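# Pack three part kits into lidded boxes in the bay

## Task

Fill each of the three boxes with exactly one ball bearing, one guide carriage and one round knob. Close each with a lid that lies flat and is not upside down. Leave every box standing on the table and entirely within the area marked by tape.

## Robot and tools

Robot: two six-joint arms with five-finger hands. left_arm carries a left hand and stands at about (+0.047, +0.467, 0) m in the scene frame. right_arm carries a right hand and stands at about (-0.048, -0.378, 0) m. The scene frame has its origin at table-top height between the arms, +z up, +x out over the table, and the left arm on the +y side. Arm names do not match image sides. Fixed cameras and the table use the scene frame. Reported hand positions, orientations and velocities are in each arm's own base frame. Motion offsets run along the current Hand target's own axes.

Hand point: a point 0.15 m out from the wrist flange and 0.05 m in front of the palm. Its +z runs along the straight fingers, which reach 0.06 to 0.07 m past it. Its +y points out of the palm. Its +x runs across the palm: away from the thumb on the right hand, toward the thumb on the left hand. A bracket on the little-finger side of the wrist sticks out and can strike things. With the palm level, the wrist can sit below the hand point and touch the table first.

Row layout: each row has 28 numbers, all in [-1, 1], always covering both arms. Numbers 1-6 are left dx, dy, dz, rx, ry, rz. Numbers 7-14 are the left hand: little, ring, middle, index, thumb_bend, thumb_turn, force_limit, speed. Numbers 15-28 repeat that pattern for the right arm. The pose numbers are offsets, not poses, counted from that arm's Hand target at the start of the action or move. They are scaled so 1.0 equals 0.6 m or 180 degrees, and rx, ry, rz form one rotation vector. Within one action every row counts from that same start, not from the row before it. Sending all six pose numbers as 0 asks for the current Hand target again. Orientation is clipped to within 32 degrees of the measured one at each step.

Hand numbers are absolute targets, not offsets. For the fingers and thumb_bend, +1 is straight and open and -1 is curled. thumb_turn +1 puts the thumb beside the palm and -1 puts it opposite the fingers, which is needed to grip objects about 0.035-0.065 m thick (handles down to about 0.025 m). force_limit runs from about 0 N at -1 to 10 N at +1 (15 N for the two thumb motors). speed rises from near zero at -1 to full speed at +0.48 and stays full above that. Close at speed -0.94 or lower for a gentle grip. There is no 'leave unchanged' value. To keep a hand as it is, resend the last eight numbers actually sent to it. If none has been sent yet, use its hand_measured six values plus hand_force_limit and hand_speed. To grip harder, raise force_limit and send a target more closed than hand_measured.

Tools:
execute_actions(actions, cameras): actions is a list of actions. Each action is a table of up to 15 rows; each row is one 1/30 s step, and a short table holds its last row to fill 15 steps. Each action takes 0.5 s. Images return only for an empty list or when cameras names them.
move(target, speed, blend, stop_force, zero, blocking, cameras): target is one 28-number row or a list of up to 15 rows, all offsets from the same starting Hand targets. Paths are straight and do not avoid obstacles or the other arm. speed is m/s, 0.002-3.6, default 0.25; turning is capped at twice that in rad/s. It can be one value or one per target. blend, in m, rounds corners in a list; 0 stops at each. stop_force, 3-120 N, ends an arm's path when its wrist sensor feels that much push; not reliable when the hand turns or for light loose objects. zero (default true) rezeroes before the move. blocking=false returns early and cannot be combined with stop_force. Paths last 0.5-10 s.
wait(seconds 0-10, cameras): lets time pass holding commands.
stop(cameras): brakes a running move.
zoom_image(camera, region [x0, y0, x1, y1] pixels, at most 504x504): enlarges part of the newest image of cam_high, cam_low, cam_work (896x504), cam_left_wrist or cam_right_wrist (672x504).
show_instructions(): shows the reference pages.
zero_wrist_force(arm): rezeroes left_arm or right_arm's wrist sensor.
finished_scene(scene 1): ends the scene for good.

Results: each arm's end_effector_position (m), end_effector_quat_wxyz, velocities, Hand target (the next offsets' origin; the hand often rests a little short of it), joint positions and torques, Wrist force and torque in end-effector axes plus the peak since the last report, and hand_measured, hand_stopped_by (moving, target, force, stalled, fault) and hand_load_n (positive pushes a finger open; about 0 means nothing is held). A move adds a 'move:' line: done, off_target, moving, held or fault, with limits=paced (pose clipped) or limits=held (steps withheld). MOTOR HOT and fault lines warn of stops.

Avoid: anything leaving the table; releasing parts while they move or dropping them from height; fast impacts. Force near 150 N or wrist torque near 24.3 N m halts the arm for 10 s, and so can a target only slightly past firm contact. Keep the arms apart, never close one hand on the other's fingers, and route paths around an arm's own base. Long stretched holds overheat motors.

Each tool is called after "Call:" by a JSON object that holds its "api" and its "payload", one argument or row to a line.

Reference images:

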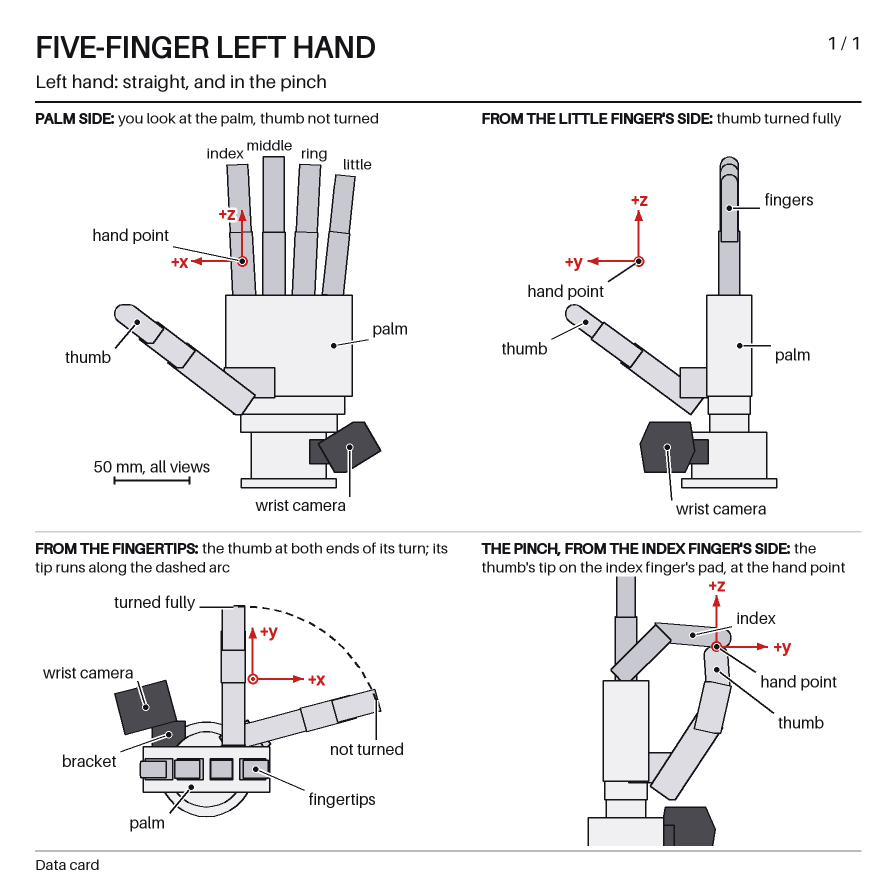

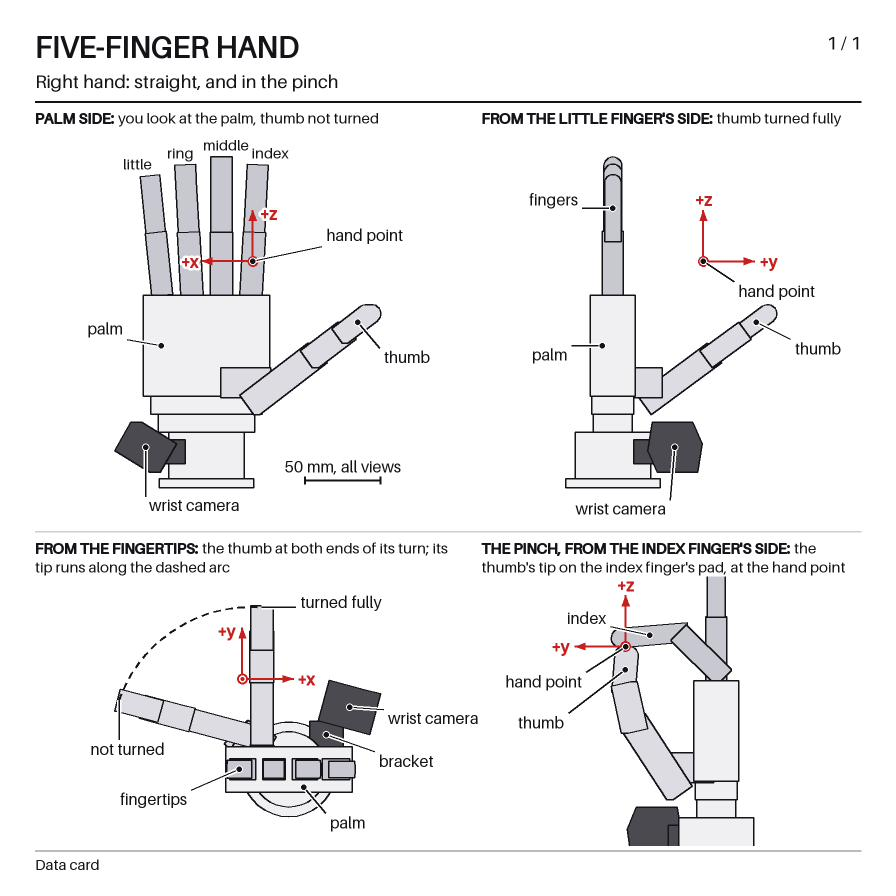

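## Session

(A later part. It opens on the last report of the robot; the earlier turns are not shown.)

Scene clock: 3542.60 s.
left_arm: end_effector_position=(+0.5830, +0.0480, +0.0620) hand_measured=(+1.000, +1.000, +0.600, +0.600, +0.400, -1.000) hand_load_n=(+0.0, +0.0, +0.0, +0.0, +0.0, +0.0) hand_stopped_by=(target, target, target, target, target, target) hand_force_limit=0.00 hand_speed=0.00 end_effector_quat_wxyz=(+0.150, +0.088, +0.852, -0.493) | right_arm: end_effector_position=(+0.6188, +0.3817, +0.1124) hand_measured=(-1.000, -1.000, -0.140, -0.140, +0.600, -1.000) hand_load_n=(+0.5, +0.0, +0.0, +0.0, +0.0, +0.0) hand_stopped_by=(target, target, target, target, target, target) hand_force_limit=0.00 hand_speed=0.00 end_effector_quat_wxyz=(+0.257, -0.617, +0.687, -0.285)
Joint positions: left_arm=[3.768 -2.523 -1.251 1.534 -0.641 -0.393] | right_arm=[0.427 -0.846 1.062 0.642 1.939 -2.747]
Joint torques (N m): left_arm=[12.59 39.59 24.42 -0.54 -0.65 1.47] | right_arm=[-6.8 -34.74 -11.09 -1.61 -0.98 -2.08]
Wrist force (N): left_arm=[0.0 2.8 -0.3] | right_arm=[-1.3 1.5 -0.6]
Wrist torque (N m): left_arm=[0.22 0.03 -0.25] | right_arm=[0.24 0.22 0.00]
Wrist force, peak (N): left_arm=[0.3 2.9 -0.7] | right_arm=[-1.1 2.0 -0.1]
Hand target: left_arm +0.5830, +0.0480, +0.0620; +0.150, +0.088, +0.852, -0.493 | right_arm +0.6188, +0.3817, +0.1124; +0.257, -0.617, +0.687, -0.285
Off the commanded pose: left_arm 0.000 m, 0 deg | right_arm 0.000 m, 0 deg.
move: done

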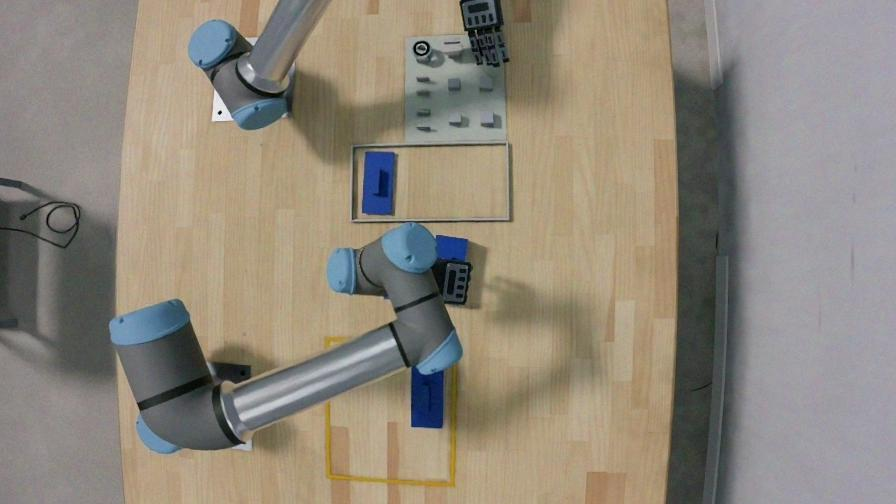

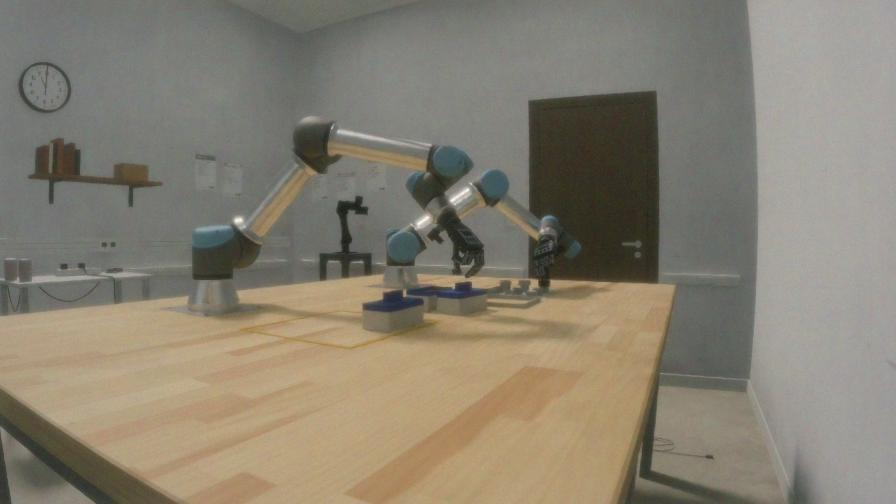

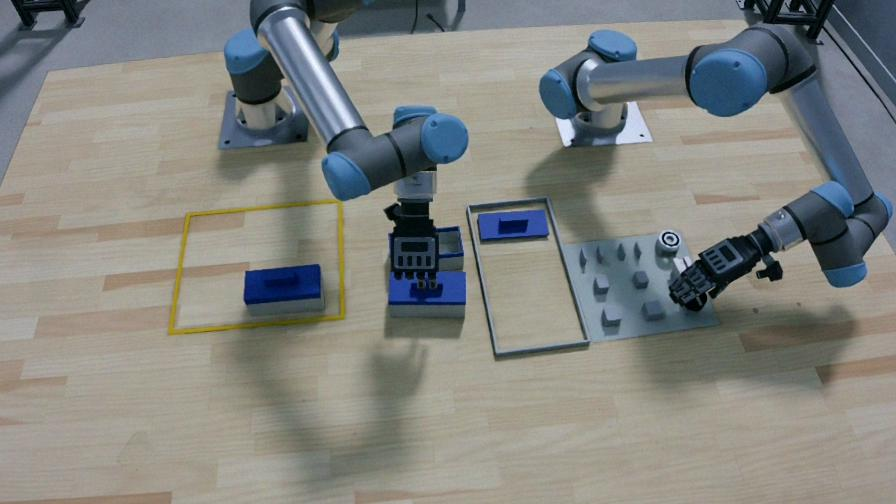

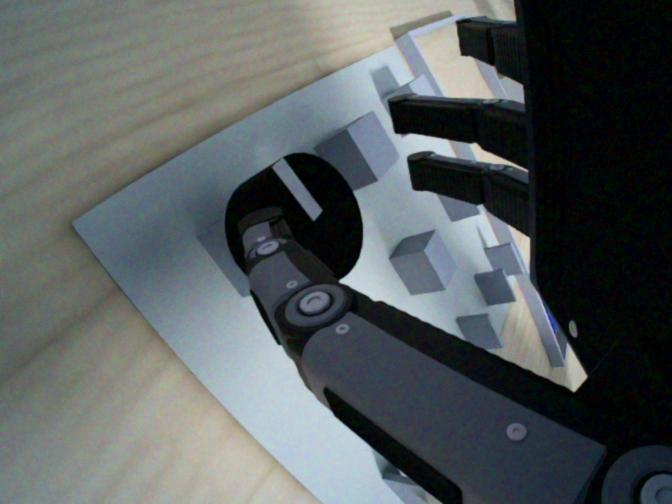

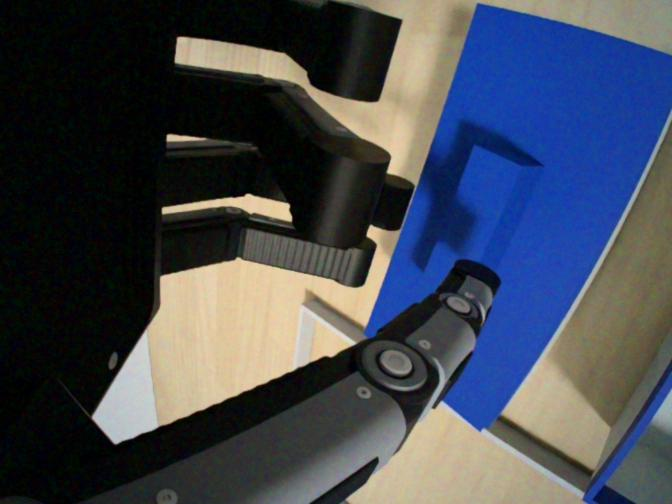

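Call:
{"api": "move", "payload": {
  "target": [
    [-0.0001,0.0028,-0.0020,0,0,0,1,1,0.6,0.6,0.4,-1,0,0,0,-0.1061,-0.1061,0,0,0,-1,-1,-0.2,-0.2,0.7,-1,-0.2,-0.6],
    [0.0059,0.0032,-0.0054,0,0,0,1,1,0.6,0.6,0.4,-1,0,0,0.7217,-0.0168,-0.3095,0,-0.0283,-0.0283,-1,-1,-0.2,-0.2,0.7,-1,-0.2,-0.6]
  ],
  "speed": [0.15,0.4],
  "cameras": ["cam_high","cam_left_wrist","cam_low","cam_work"]
}}

Call:
{"api": "zoom_image", "payload": {
  "camera": "cam_left_wrist",
  "region": [130, 60, 470, 380]
}}

Call:
{"api": "zoom_image", "payload": {
  "camera": "cam_high",
  "region": [400, 0, 520, 110]
}}

Call:
{"api": "zoom_image", "payload": {
  "camera": "cam_work",
  "region": [640, 220, 740, 320]
}}

Call:
{"api": "zoom_image", "payload": {
  "camera": "cam_low",
  "region": [490, 210, 590, 310]
}}

Scene clock: 3683.00 s.
left_arm: end_effector_position=(+0.5797, +0.0517, +0.0607) hand_measured=(+1.000, +1.000, +0.600, +0.600, +0.400, -1.000) hand_load_n=(+0.0, +0.0, +0.0, -0.5, +0.0, +0.0) hand_stopped_by=(target, target, target, target, target, target) hand_force_limit=0.00 hand_speed=0.00 end_effector_quat_wxyz=(+0.150, +0.088, +0.852, -0.493) | right_arm: end_effector_position=(+0.4491, -0.0356, +0.2504) hand_measured=(-1.000, -1.000, -0.200, -0.200, +0.700, -1.000) hand_load_n=(+0.0, +0.0, +0.0, +0.0, +0.0, +0.0) hand_stopped_by=(target, target, target, target, target, target) hand_force_limit=-0.20 hand_speed=-0.60 end_effector_quat_wxyz=(-0.274, +0.659, -0.647, +0.269)
Joint positions: left_arm=[3.777 -2.522 -1.26 1.533 -0.646 -0.382] | right_arm=[-0.642 -1.61 1.752 0.758 1.121 -3.644]
Joint torques (N m): left_arm=[13.16 66.68 2.1 -0.65 -0.78 1.46] | right_arm=[-7.04 -4.94 -11.33 3.32 -1.91 -2.2]
Wrist force (N): left_arm=[0.2 2.5 -0.4] | right_arm=[-1.4 1.4 -0.6]
Wrist torque (N m): left_arm=[0.20 -0.01 -0.25] | right_arm=[0.25 0.22 0.03]
Wrist force, peak (N): left_arm=[0.3 3.1 -0.4] | right_arm=[-2.3 1.6 -0.4]
Hand target: left_arm +0.5797, +0.0517, +0.0607; +0.150, +0.088, +0.852, -0.493 | right_arm +0.4491, -0.0357, +0.2504; -0.274, +0.659, -0.647, +0.269
Off the commanded pose: left_arm 0.000 m, 0 deg | right_arm 0.000 m, 0 deg.
move: done
Images, in order (width x height): cam_high 896x504, cam_low 896x504, cam_work 896x504, cam_left_wrist 672x504.

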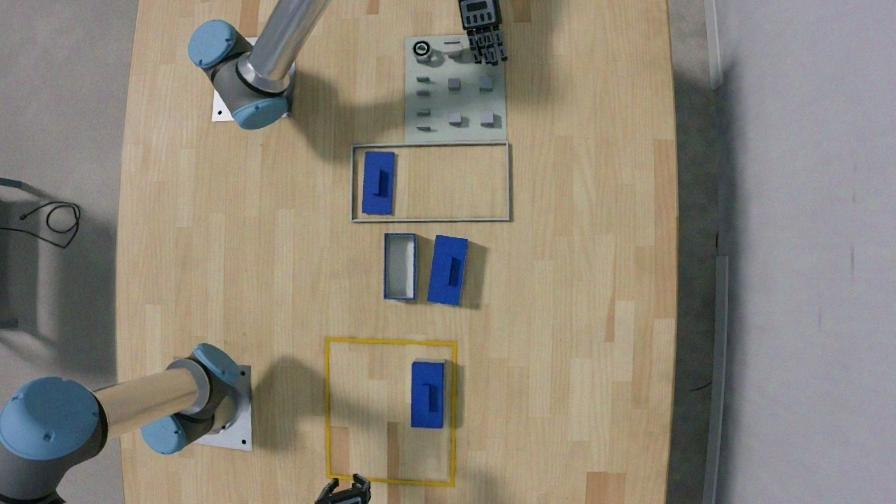

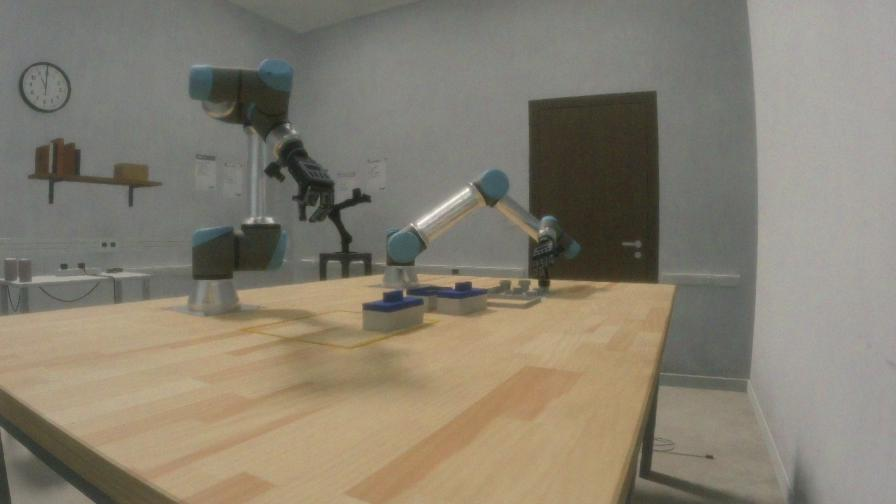

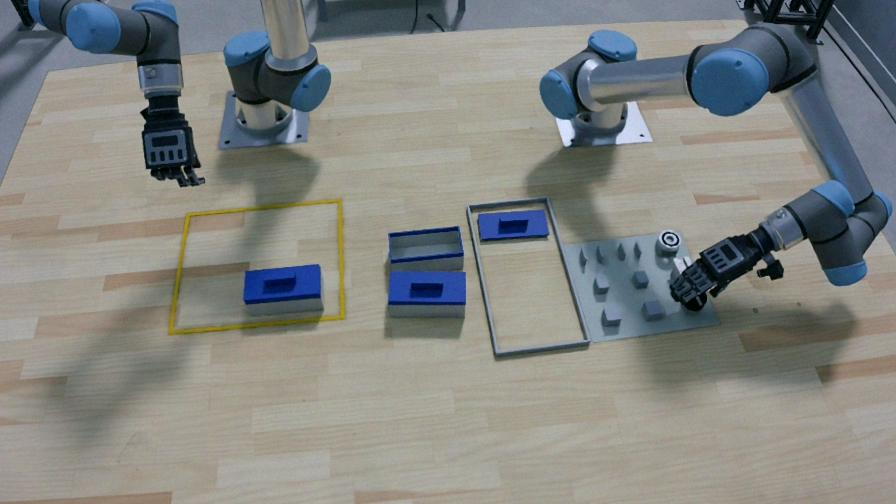

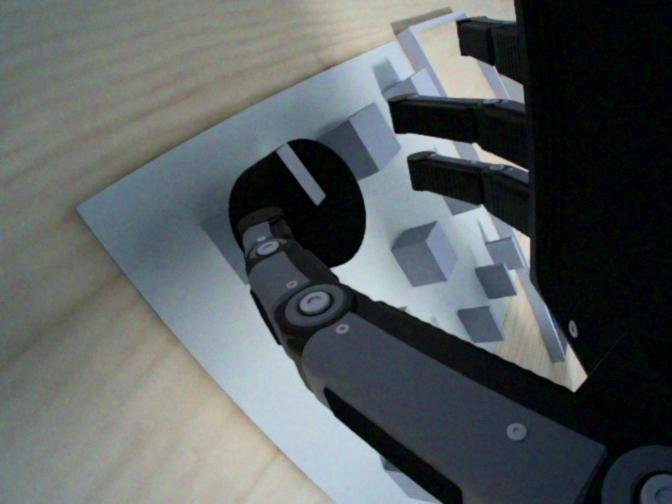

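Scaled by 1.482 from the camera's 672x504 image, which has a finer 960x720 frame.

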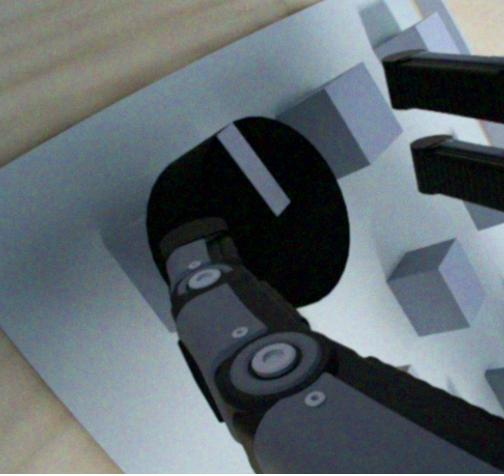

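Scaled by 4.200 from the camera's 896x504 image, which has a finer 1280x720 frame.

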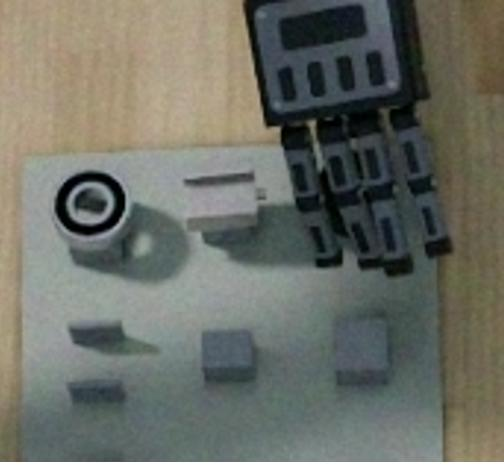

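Scaled by 5.040 from the camera's 896x504 image, which has a finer 1280x720 frame.

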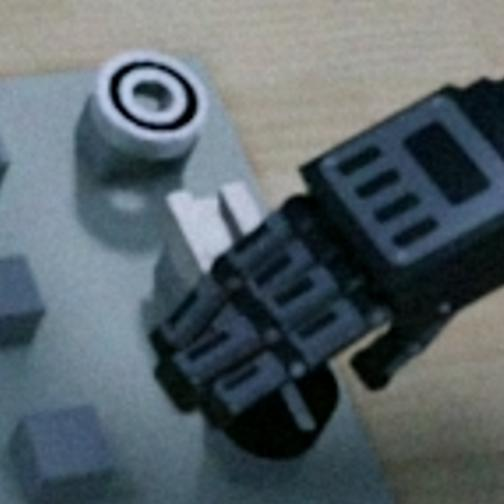

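Scaled by 5.040 from the camera's 896x504 image, which has a finer 1280x720 frame.

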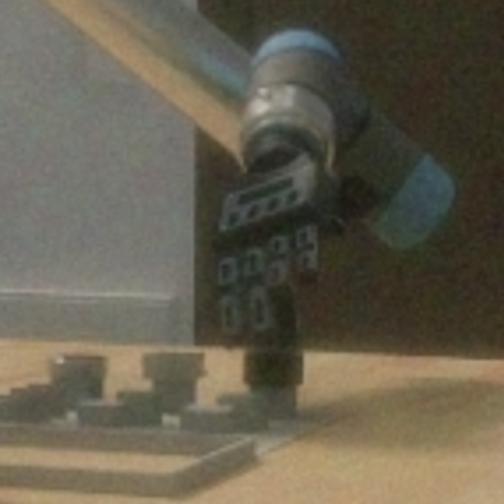

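Call:
{"api": "move", "payload": {
  "target": [
    [-0.0067,-0.0014,0.0073,0,0,0,1,1,0.6,0.6,0.4,-1,0,0,0,0,0,0,0,0,-1,-1,-0.2,-0.2,0.7,-1,-0.2,-0.6],
    [0.0023,0.0200,0.0197,0,0,0,1,1,0.6,0.6,0.4,-1,0,0,0,0,0,0,0,0,-1,-1,-0.2,-0.2,0.7,-1,-0.2,-0.6]
  ],
  "speed": [0.08,0.03],
  "stop_force": 3,
  "cameras": ["cam_left_wrist","cam_low","cam_work"]
}}

Call:
{"api": "zoom_image", "payload": {
  "camera": "cam_left_wrist",
  "region": [130, 60, 470, 380]
}}

Call:
{"api": "zoom_image", "payload": {
  "camera": "cam_work",
  "region": [640, 220, 740, 320]
}}

Scene clock: 3707.50 s.
left_arm: end_effector_position=(+0.5840, +0.0475, +0.0450) hand_measured=(+1.000, +1.000, +0.600, +0.600, +0.400, -1.000) hand_load_n=(+0.0, +0.0, +0.0, +0.0, +0.0, +0.0) hand_stopped_by=(target, target, target, target, target, target) hand_force_limit=0.00 hand_speed=0.00 end_effector_quat_wxyz=(+0.150, +0.088, +0.852, -0.493) | right_arm: end_effector_position=(+0.4491, -0.0357, +0.2504) hand_measured=(-1.000, -1.000, -0.200, -0.200, +0.700, -1.000) hand_load_n=(+0.0, +0.0, +0.0, +0.0, +0.0, +0.0) hand_stopped_by=(target, target, target, target, target, target) hand_force_limit=-0.20 hand_speed=-0.60 end_effector_quat_wxyz=(-0.274, +0.659, -0.647, +0.269)
Joint positions: left_arm=[3.767 -2.55 -1.248 1.559 -0.64 -0.395] | right_arm=[-0.642 -1.61 1.752 0.758 1.12 -3.644]
Joint torques (N m): left_arm=[-14.02 40.28 23.27 -0.77 2.78 -1.2] | right_arm=[-6.96 -4.52 -11.07 3.47 -2 -1.97]
Wrist force (N): left_arm=[0.1 2.6 -0.4] | right_arm=[-1.2 1.0 -0.6]
Wrist torque (N m): left_arm=[0.21 0.01 -0.07] | right_arm=[0.19 0.20 0.02]
Wrist force, peak (N): left_arm=[0.4 2.9 -1.1] | right_arm=[-1.5 1.6 -0.8]
Hand target: left_arm +0.5840, +0.0475, +0.0450; +0.150, +0.088, +0.852, -0.493 | right_arm +0.4491, -0.0357, +0.2504; -0.274, +0.659, -0.647, +0.269
Off the commanded pose: left_arm 0.000 m, 0 deg | right_arm 0.000 m, 0 deg.
move: done
Images, in order (width x height): cam_low 896x504, cam_work 896x504, cam_left_wrist 672x504.

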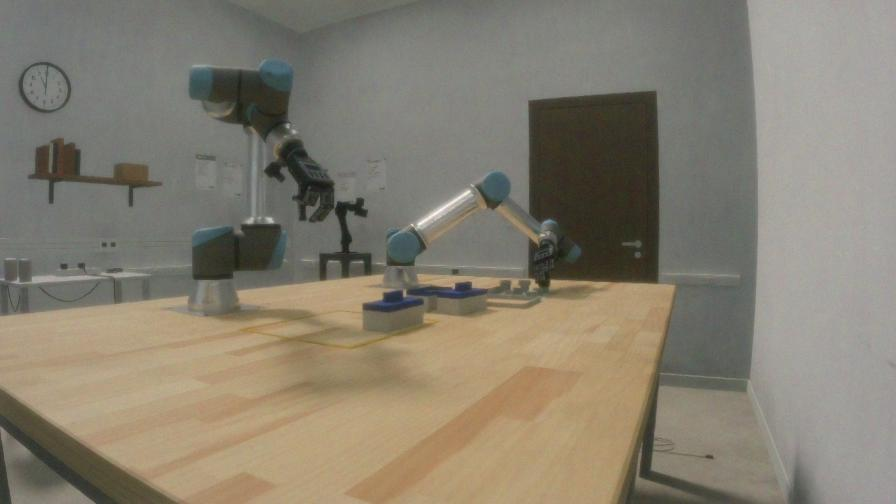

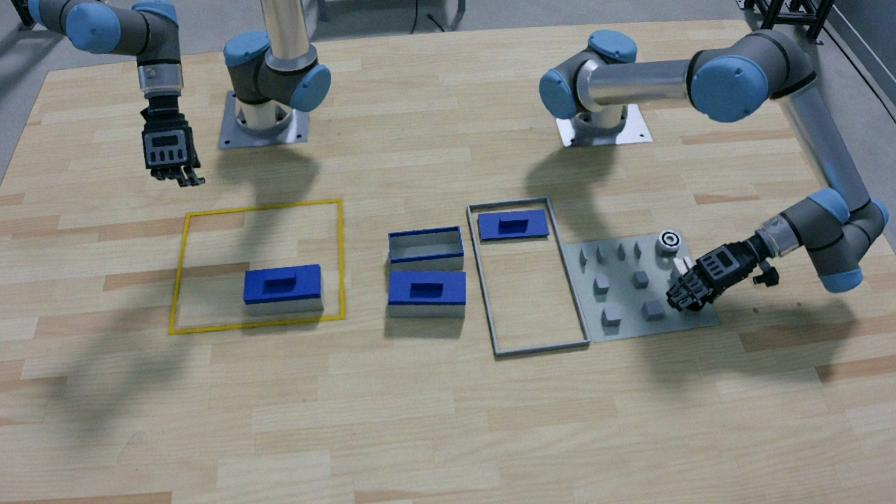

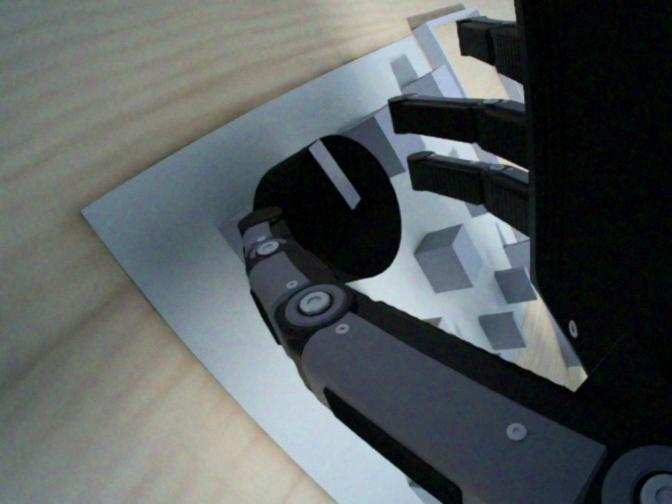

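Scaled by 1.482 from the camera's 672x504 image, which has a finer 960x720 frame.

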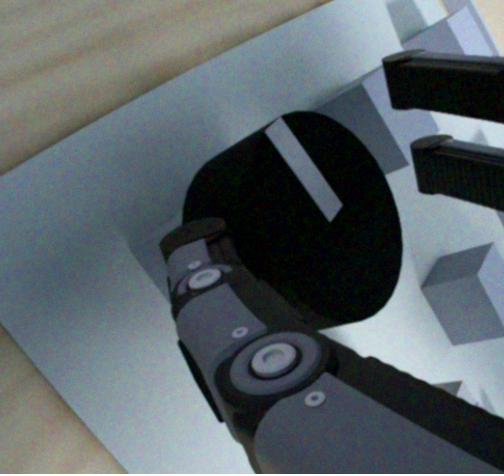

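Scaled by 5.040 from the camera's 896x504 image, which has a finer 1280x720 frame.

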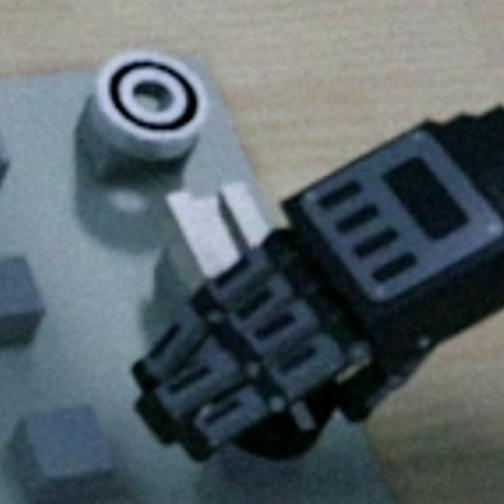

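Call:
{"api": "move", "payload": {
  "target": [0,0,0,0,0,0,1,1,0,0,0.4,-1,-0.4,-0.88,0,0,0,0,0,0,-1,-1,-0.2,-0.2,0.7,-1,-0.2,-0.6],
  "cameras": ["cam_left_wrist","cam_work"]
}}

Call:
{"api": "zoom_image", "payload": {
  "camera": "cam_left_wrist",
  "region": [130, 60, 470, 380]
}}

Scene clock: 3714.00 s.
left_arm: end_effector_position=(+0.5840, +0.0475, +0.0450) hand_measured=(+1.000, +1.000, +0.200, +0.222, +0.402, -1.000) hand_load_n=(+0.0, +0.0, +4.0, +2.0, +3.5, +0.0) hand_stopped_by=(target, target, force, force, target, target) hand_force_limit=-0.40 hand_speed=-0.88 end_effector_quat_wxyz=(+0.150, +0.088, +0.852, -0.493) | right_arm: end_effector_position=(+0.4491, -0.0357, +0.2504) hand_measured=(-1.000, -1.000, -0.200, -0.200, +0.700, -1.000) hand_load_n=(+0.0, +0.0, +0.0, +0.0, +0.0, +0.0) hand_stopped_by=(target, target, target, target, target, target) hand_force_limit=-0.20 hand_speed=-0.60 end_effector_quat_wxyz=(-0.274, +0.659, -0.647, +0.269)
Joint positions: left_arm=[3.767 -2.55 -1.248 1.559 -0.64 -0.395] | right_arm=[-0.642 -1.61 1.752 0.758 1.12 -3.644]
Joint torques (N m): left_arm=[-12.62 39.54 23.17 -0.78 1.21 -1.46] | right_arm=[-7.04 -4.59 -11.24 3.5 -1.89 -2.01]
Wrist force (N): left_arm=[-0.8 -1.0 -1.6] | right_arm=[-1.4 1.3 -0.6]
Wrist torque (N m): left_arm=[0.17 -0.07 0.00] | right_arm=[0.23 0.23 0.02]
Wrist force, peak (N): left_arm=[0.5 2.9 -0.7] | right_arm=[-1.4 1.5 -0.7]
Hand target: left_arm +0.5840, +0.0475, +0.0450; +0.150, +0.088, +0.852, -0.493 | right_arm +0.4491, -0.0357, +0.2504; -0.274, +0.659, -0.647, +0.269
Off the commanded pose: left_arm 0.000 m, 0 deg | right_arm 0.000 m, 0 deg.
move: done
Images, in order (width x height): cam_work 896x504, cam_left_wrist 672x504.

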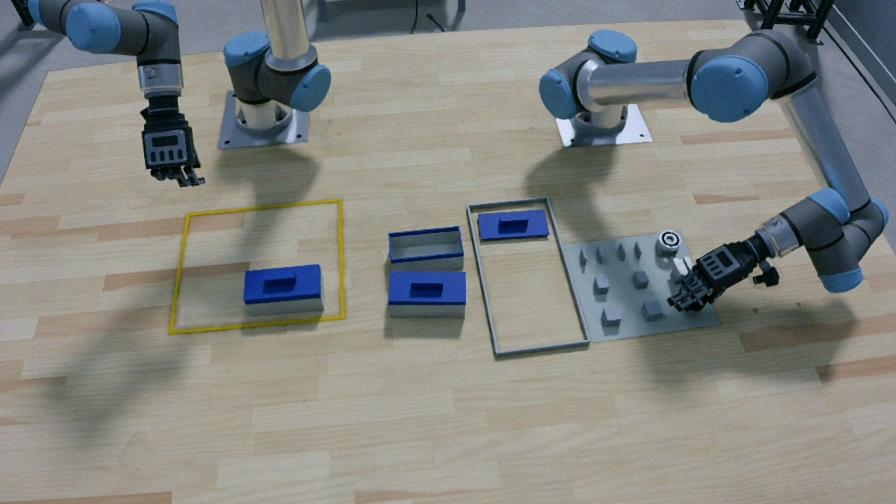

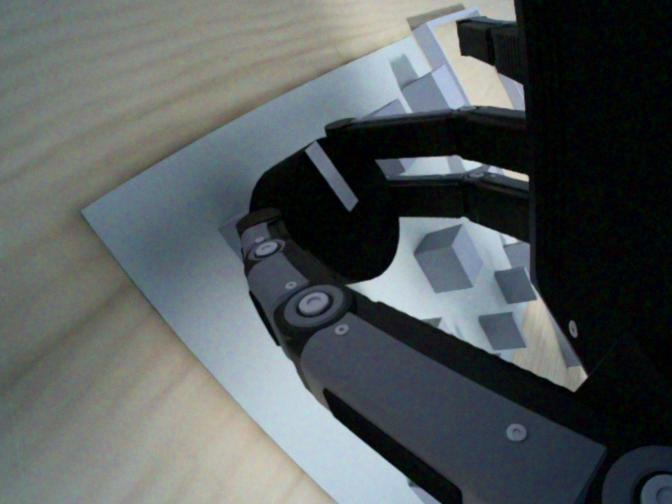

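Scaled by 1.482 from the camera's 672x504 image, which has a finer 960x720 frame.

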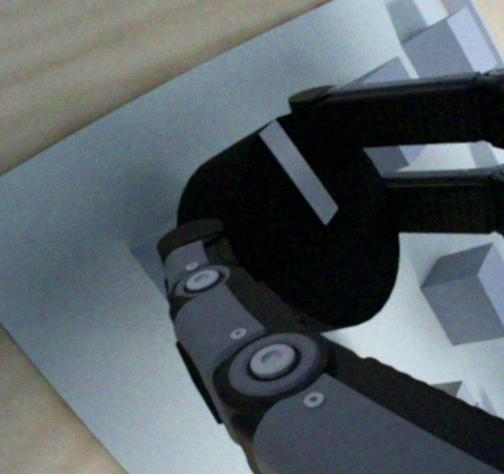

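Call:
{"api": "move", "payload": {
  "target": [
    [-0.0513,-0.1221,-0.0705,0,0,0,1,1,0,0,0.4,-1,-0.4,-0.88,0,0,0,0,0,0,-1,-1,-0.2,-0.2,0.7,-1,-0.2,-0.6],
    [0.2247,-0.6797,0.6058,0,0,0,1,1,0,0,0.4,-1,-0.4,-0.88,0,0,0,0,0,0,-1,-1,-0.2,-0.2,0.7,-1,-0.2,-0.6],
    [0.2588,-0.5983,0.6528,0,0,0,1,1,0,0,0.4,-1,-0.4,-0.88,0,0,0,0,0,0,-1,-1,-0.2,-0.2,0.7,-1,-0.2,-0.6]
  ],
  "speed": [0.15,0.35,0.15],
  "blend": [0.02,0.02,0],
  "cameras": ["cam_high","cam_low","cam_left_wrist","cam_work"]
}}

Call:
{"api": "zoom_image", "payload": {
  "camera": "cam_work",
  "region": [370, 200, 500, 320]
}}

Call:
{"api": "zoom_image", "payload": {
  "camera": "cam_left_wrist",
  "region": [0, 0, 440, 400]
}}

Call:
{"api": "zoom_image", "payload": {
  "camera": "cam_high",
  "region": [360, 210, 480, 320]
}}

Scene clock: 3752.07 s.
left_arm: end_effector_position=(+0.3975, -0.4707, +0.1004) hand_measured=(+1.000, +1.000, +0.200, +0.222, +0.402, -1.000) hand_load_n=(+0.0, +0.0, +3.5, +1.5, +4.5, +1.0) hand_stopped_by=(target, target, force, force, target, target) hand_force_limit=-0.40 hand_speed=-0.88 end_effector_quat_wxyz=(+0.150, +0.088, +0.852, -0.493) | right_arm: end_effector_position=(+0.4491, -0.0357, +0.2504) hand_measured=(-1.000, -1.000, -0.200, -0.200, +0.700, -1.000) hand_load_n=(+0.0, +0.0, +0.0, +0.0, +0.0, +0.0) hand_stopped_by=(target, target, target, target, target, target) hand_force_limit=-0.20 hand_speed=-0.60 end_effector_quat_wxyz=(-0.274, +0.659, -0.647, +0.269)
Joint positions: left_arm=[2.774 -2.001 -1.678 2.895 -0.726 -2.102] | right_arm=[-0.642 -1.61 1.752 0.758 1.12 -3.644]
Joint torques (N m): left_arm=[-14.72 22.4 5.67 0.97 -0.69 -1.38] | right_arm=[-6.43 -5.29 -11.92 3.46 -1.83 -1.86]
Wrist force (N): left_arm=[0.3 2.5 -0.1] | right_arm=[-1.3 1.4 -0.5]
Wrist torque (N m): left_arm=[0.15 -0.01 -0.04] | right_arm=[0.23 0.21 0.03]
Wrist force, peak (N): left_arm=[0.6 3.7 0.0] | right_arm=[-1.5 1.5 -0.6]
Hand target: left_arm +0.3975, -0.4708, +0.1003; +0.150, +0.088, +0.852, -0.493 | right_arm +0.4491, -0.0357, +0.2504; -0.274, +0.659, -0.647, +0.269
Off the commanded pose: left_arm 0.000 m, 0 deg | right_arm 0.000 m, 0 deg.
move: done
Images, in order (width x height): cam_high 896x504, cam_low 896x504, cam_work 896x504, cam_left_wrist 672x504.

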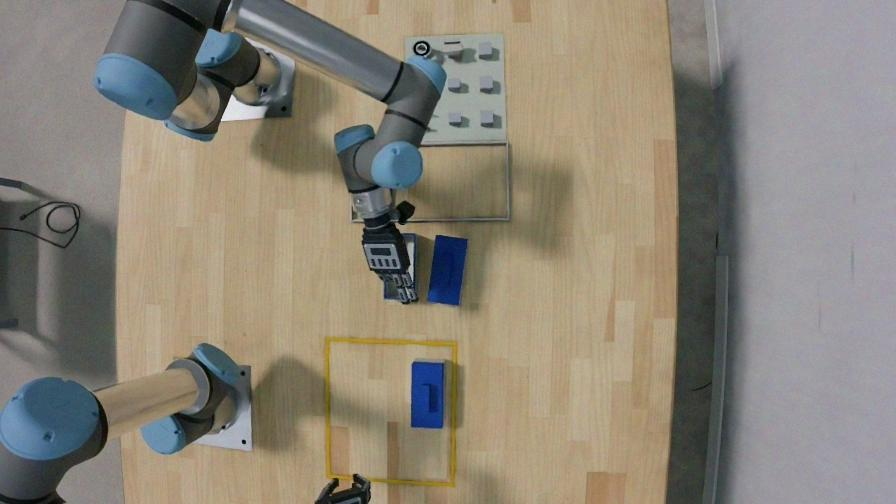

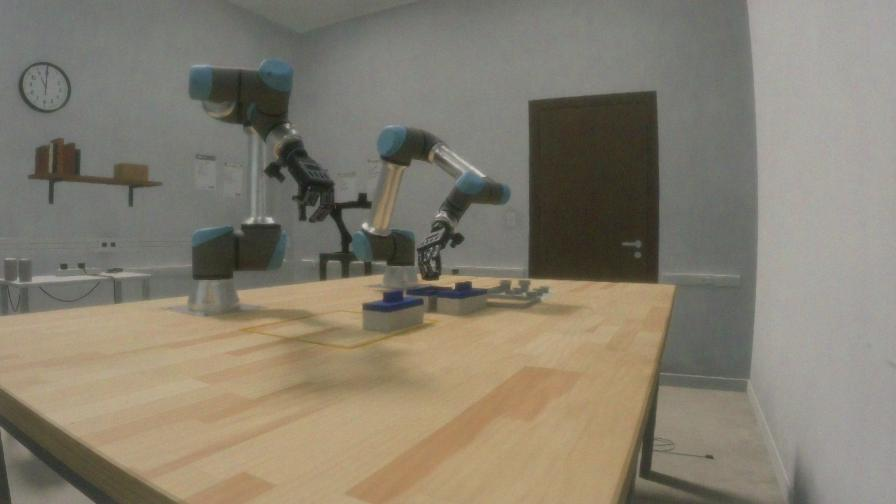

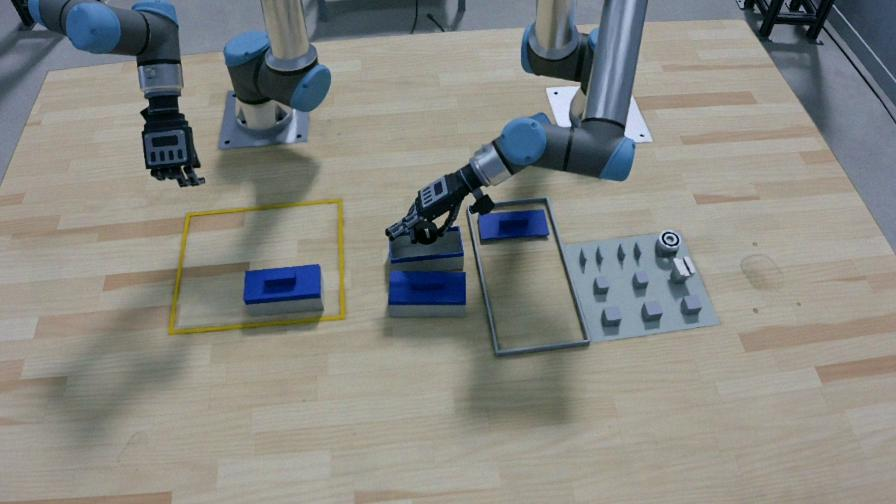

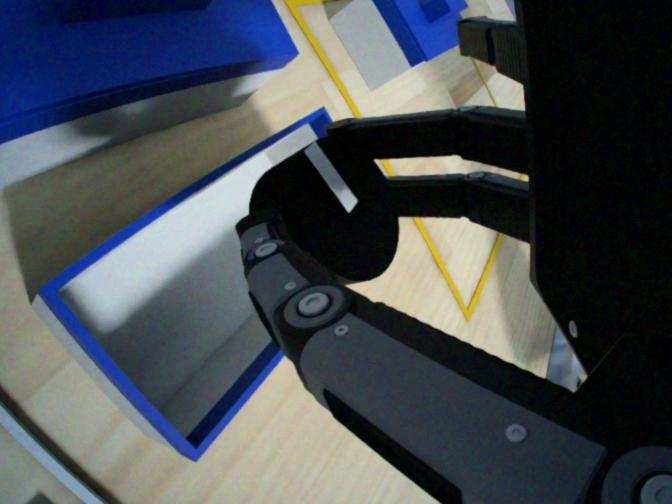

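Scaled by 3.877 from the camera's 896x504 image, which has a finer 1280x720 frame.

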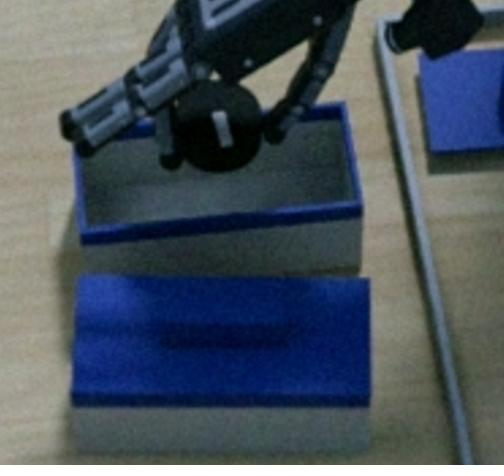

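Scaled by 1.145 from the camera's 672x504 image, which has a finer 960x720 frame.

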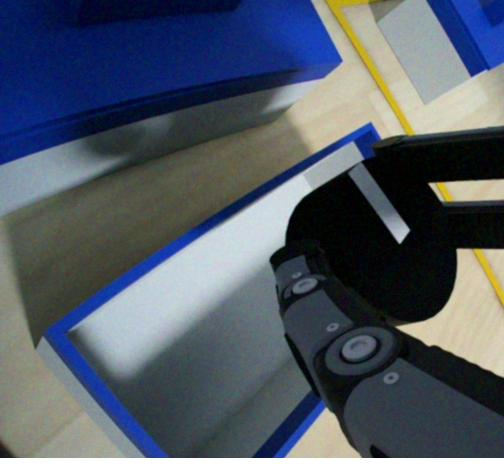

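Scaled by 4.200 from the camera's 896x504 image, which has a finer 1280x720 frame.

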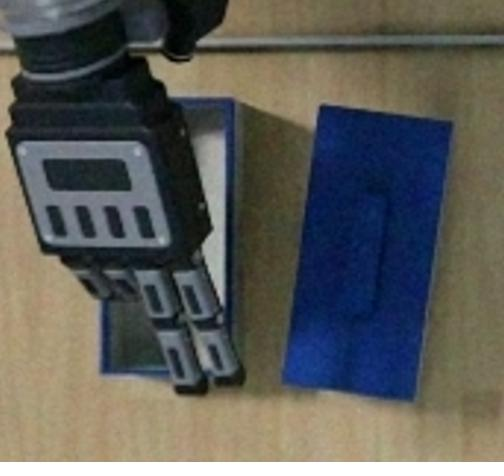

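Call:
{"api": "move", "payload": {
  "target": [
    [-0.0094,0.0029,0.0020,0,0,0,1,1,0,0,0.4,-1,-0.4,-0.88,0,0,0,0,0,0,-1,-1,-0.2,-0.2,0.7,-1,-0.2,-0.6],
    [0.0136,0.0575,0.0336,0,0,0,1,1,0,0,0.4,-1,-0.4,-0.88,0,0,0,0,0,0,-1,-1,-0.2,-0.2,0.7,-1,-0.2,-0.6]
  ],
  "speed": [0.1,0.08],
  "stop_force": 5,
  "cameras": ["cam_high","cam_low","cam_left_wrist","cam_work"]
}}

Call:
{"api": "zoom_image", "payload": {
  "camera": "cam_work",
  "region": [370, 200, 500, 320]
}}

Call:
{"api": "zoom_image", "payload": {
  "camera": "cam_left_wrist",
  "region": [0, 0, 440, 400]
}}

Scene clock: 3777.40 s.
left_arm: end_effector_position=(+0.4035, -0.4710, +0.0599) hand_measured=(+1.000, +1.000, +0.200, +0.222, +0.402, -1.000) hand_load_n=(+0.0, +0.0, +3.5, +1.5, +4.5, +0.5) hand_stopped_by=(target, target, force, force, target, target) hand_force_limit=-0.40 hand_speed=-0.88 end_effector_quat_wxyz=(+0.150, +0.088, +0.852, -0.493) | right_arm: end_effector_position=(+0.4491, -0.0357, +0.2504) hand_measured=(-1.000, -1.000, -0.200, -0.200, +0.700, -1.000) hand_load_n=(+0.0, +0.0, +0.0, +0.0, -0.5, +0.0) hand_stopped_by=(target, target, target, target, target, target) hand_force_limit=-0.20 hand_speed=-0.60 end_effector_quat_wxyz=(-0.274, +0.659, -0.647, +0.269)
Joint positions: left_arm=[2.778 -2.065 -1.702 2.979 -0.723 -2.097] | right_arm=[-0.642 -1.61 1.752 0.758 1.12 -3.644]
Joint torques (N m): left_arm=[-12.92 25.9 4.02 1 -0.44 -1.56] | right_arm=[-6.58 -5.16 -11.29 3.5 -1.84 -2.01]
Wrist force (N): left_arm=[0.4 2.5 0.2] | right_arm=[-1.4 1.0 -0.4]
Wrist torque (N m): left_arm=[0.15 0.01 -0.13] | right_arm=[0.17 0.22 0.01]
Wrist force, peak (N): left_arm=[0.6 2.9 0.5] | right_arm=[-1.5 1.7 -0.7]
Hand target: left_arm +0.4035, -0.4710, +0.0599; +0.150, +0.088, +0.852, -0.493 | right_arm +0.4491, -0.0357, +0.2504; -0.274, +0.659, -0.647, +0.269
Off the commanded pose: left_arm 0.000 m, 0 deg | right_arm 0.000 m, 0 deg.
move: done
Images, in order (width x height): cam_high 896x504, cam_low 896x504, cam_work 896x504, cam_left_wrist 672x504.

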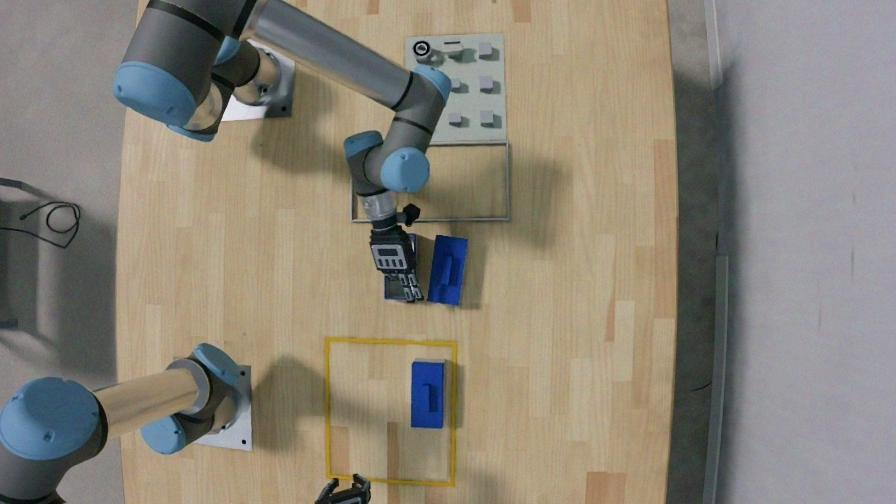

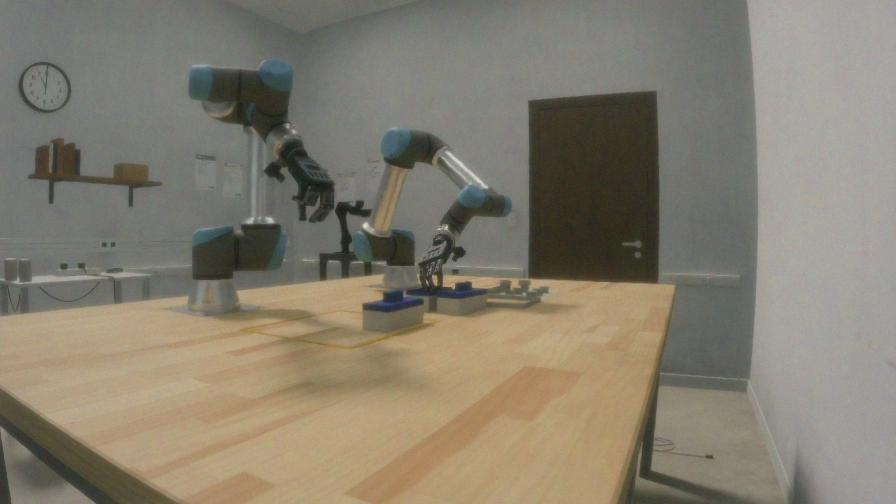

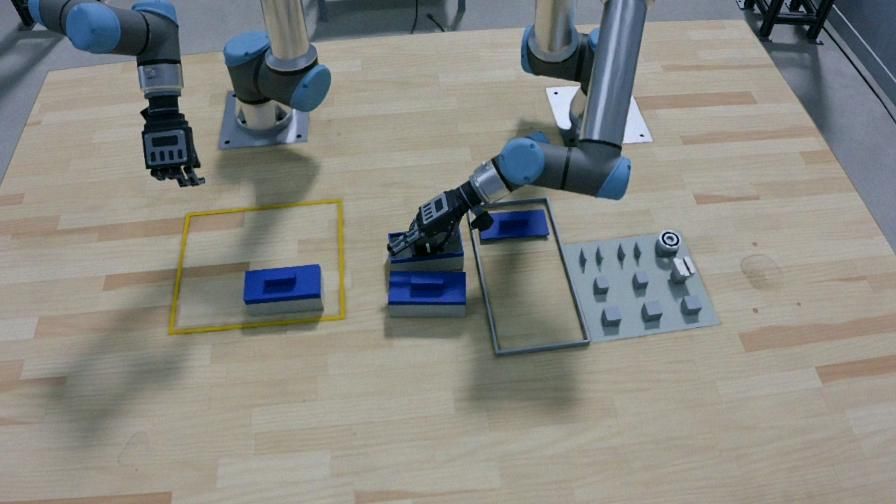

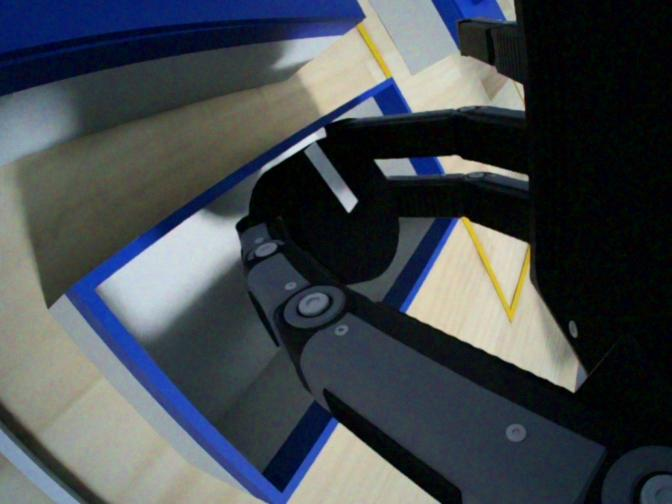

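Scaled by 3.877 from the camera's 896x504 image, which has a finer 1280x720 frame.

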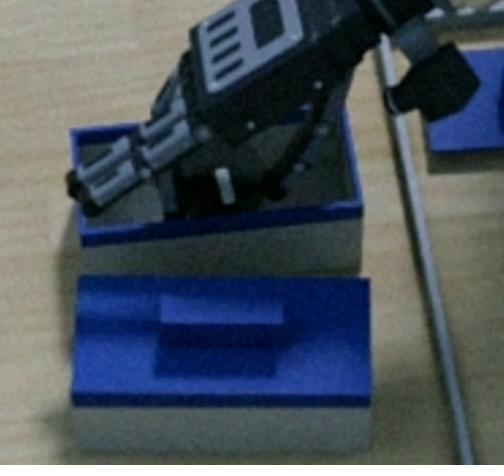

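Scaled by 1.145 from the camera's 672x504 image, which has a finer 960x720 frame.

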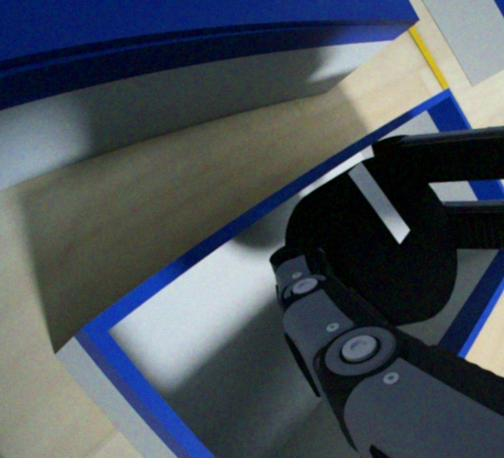

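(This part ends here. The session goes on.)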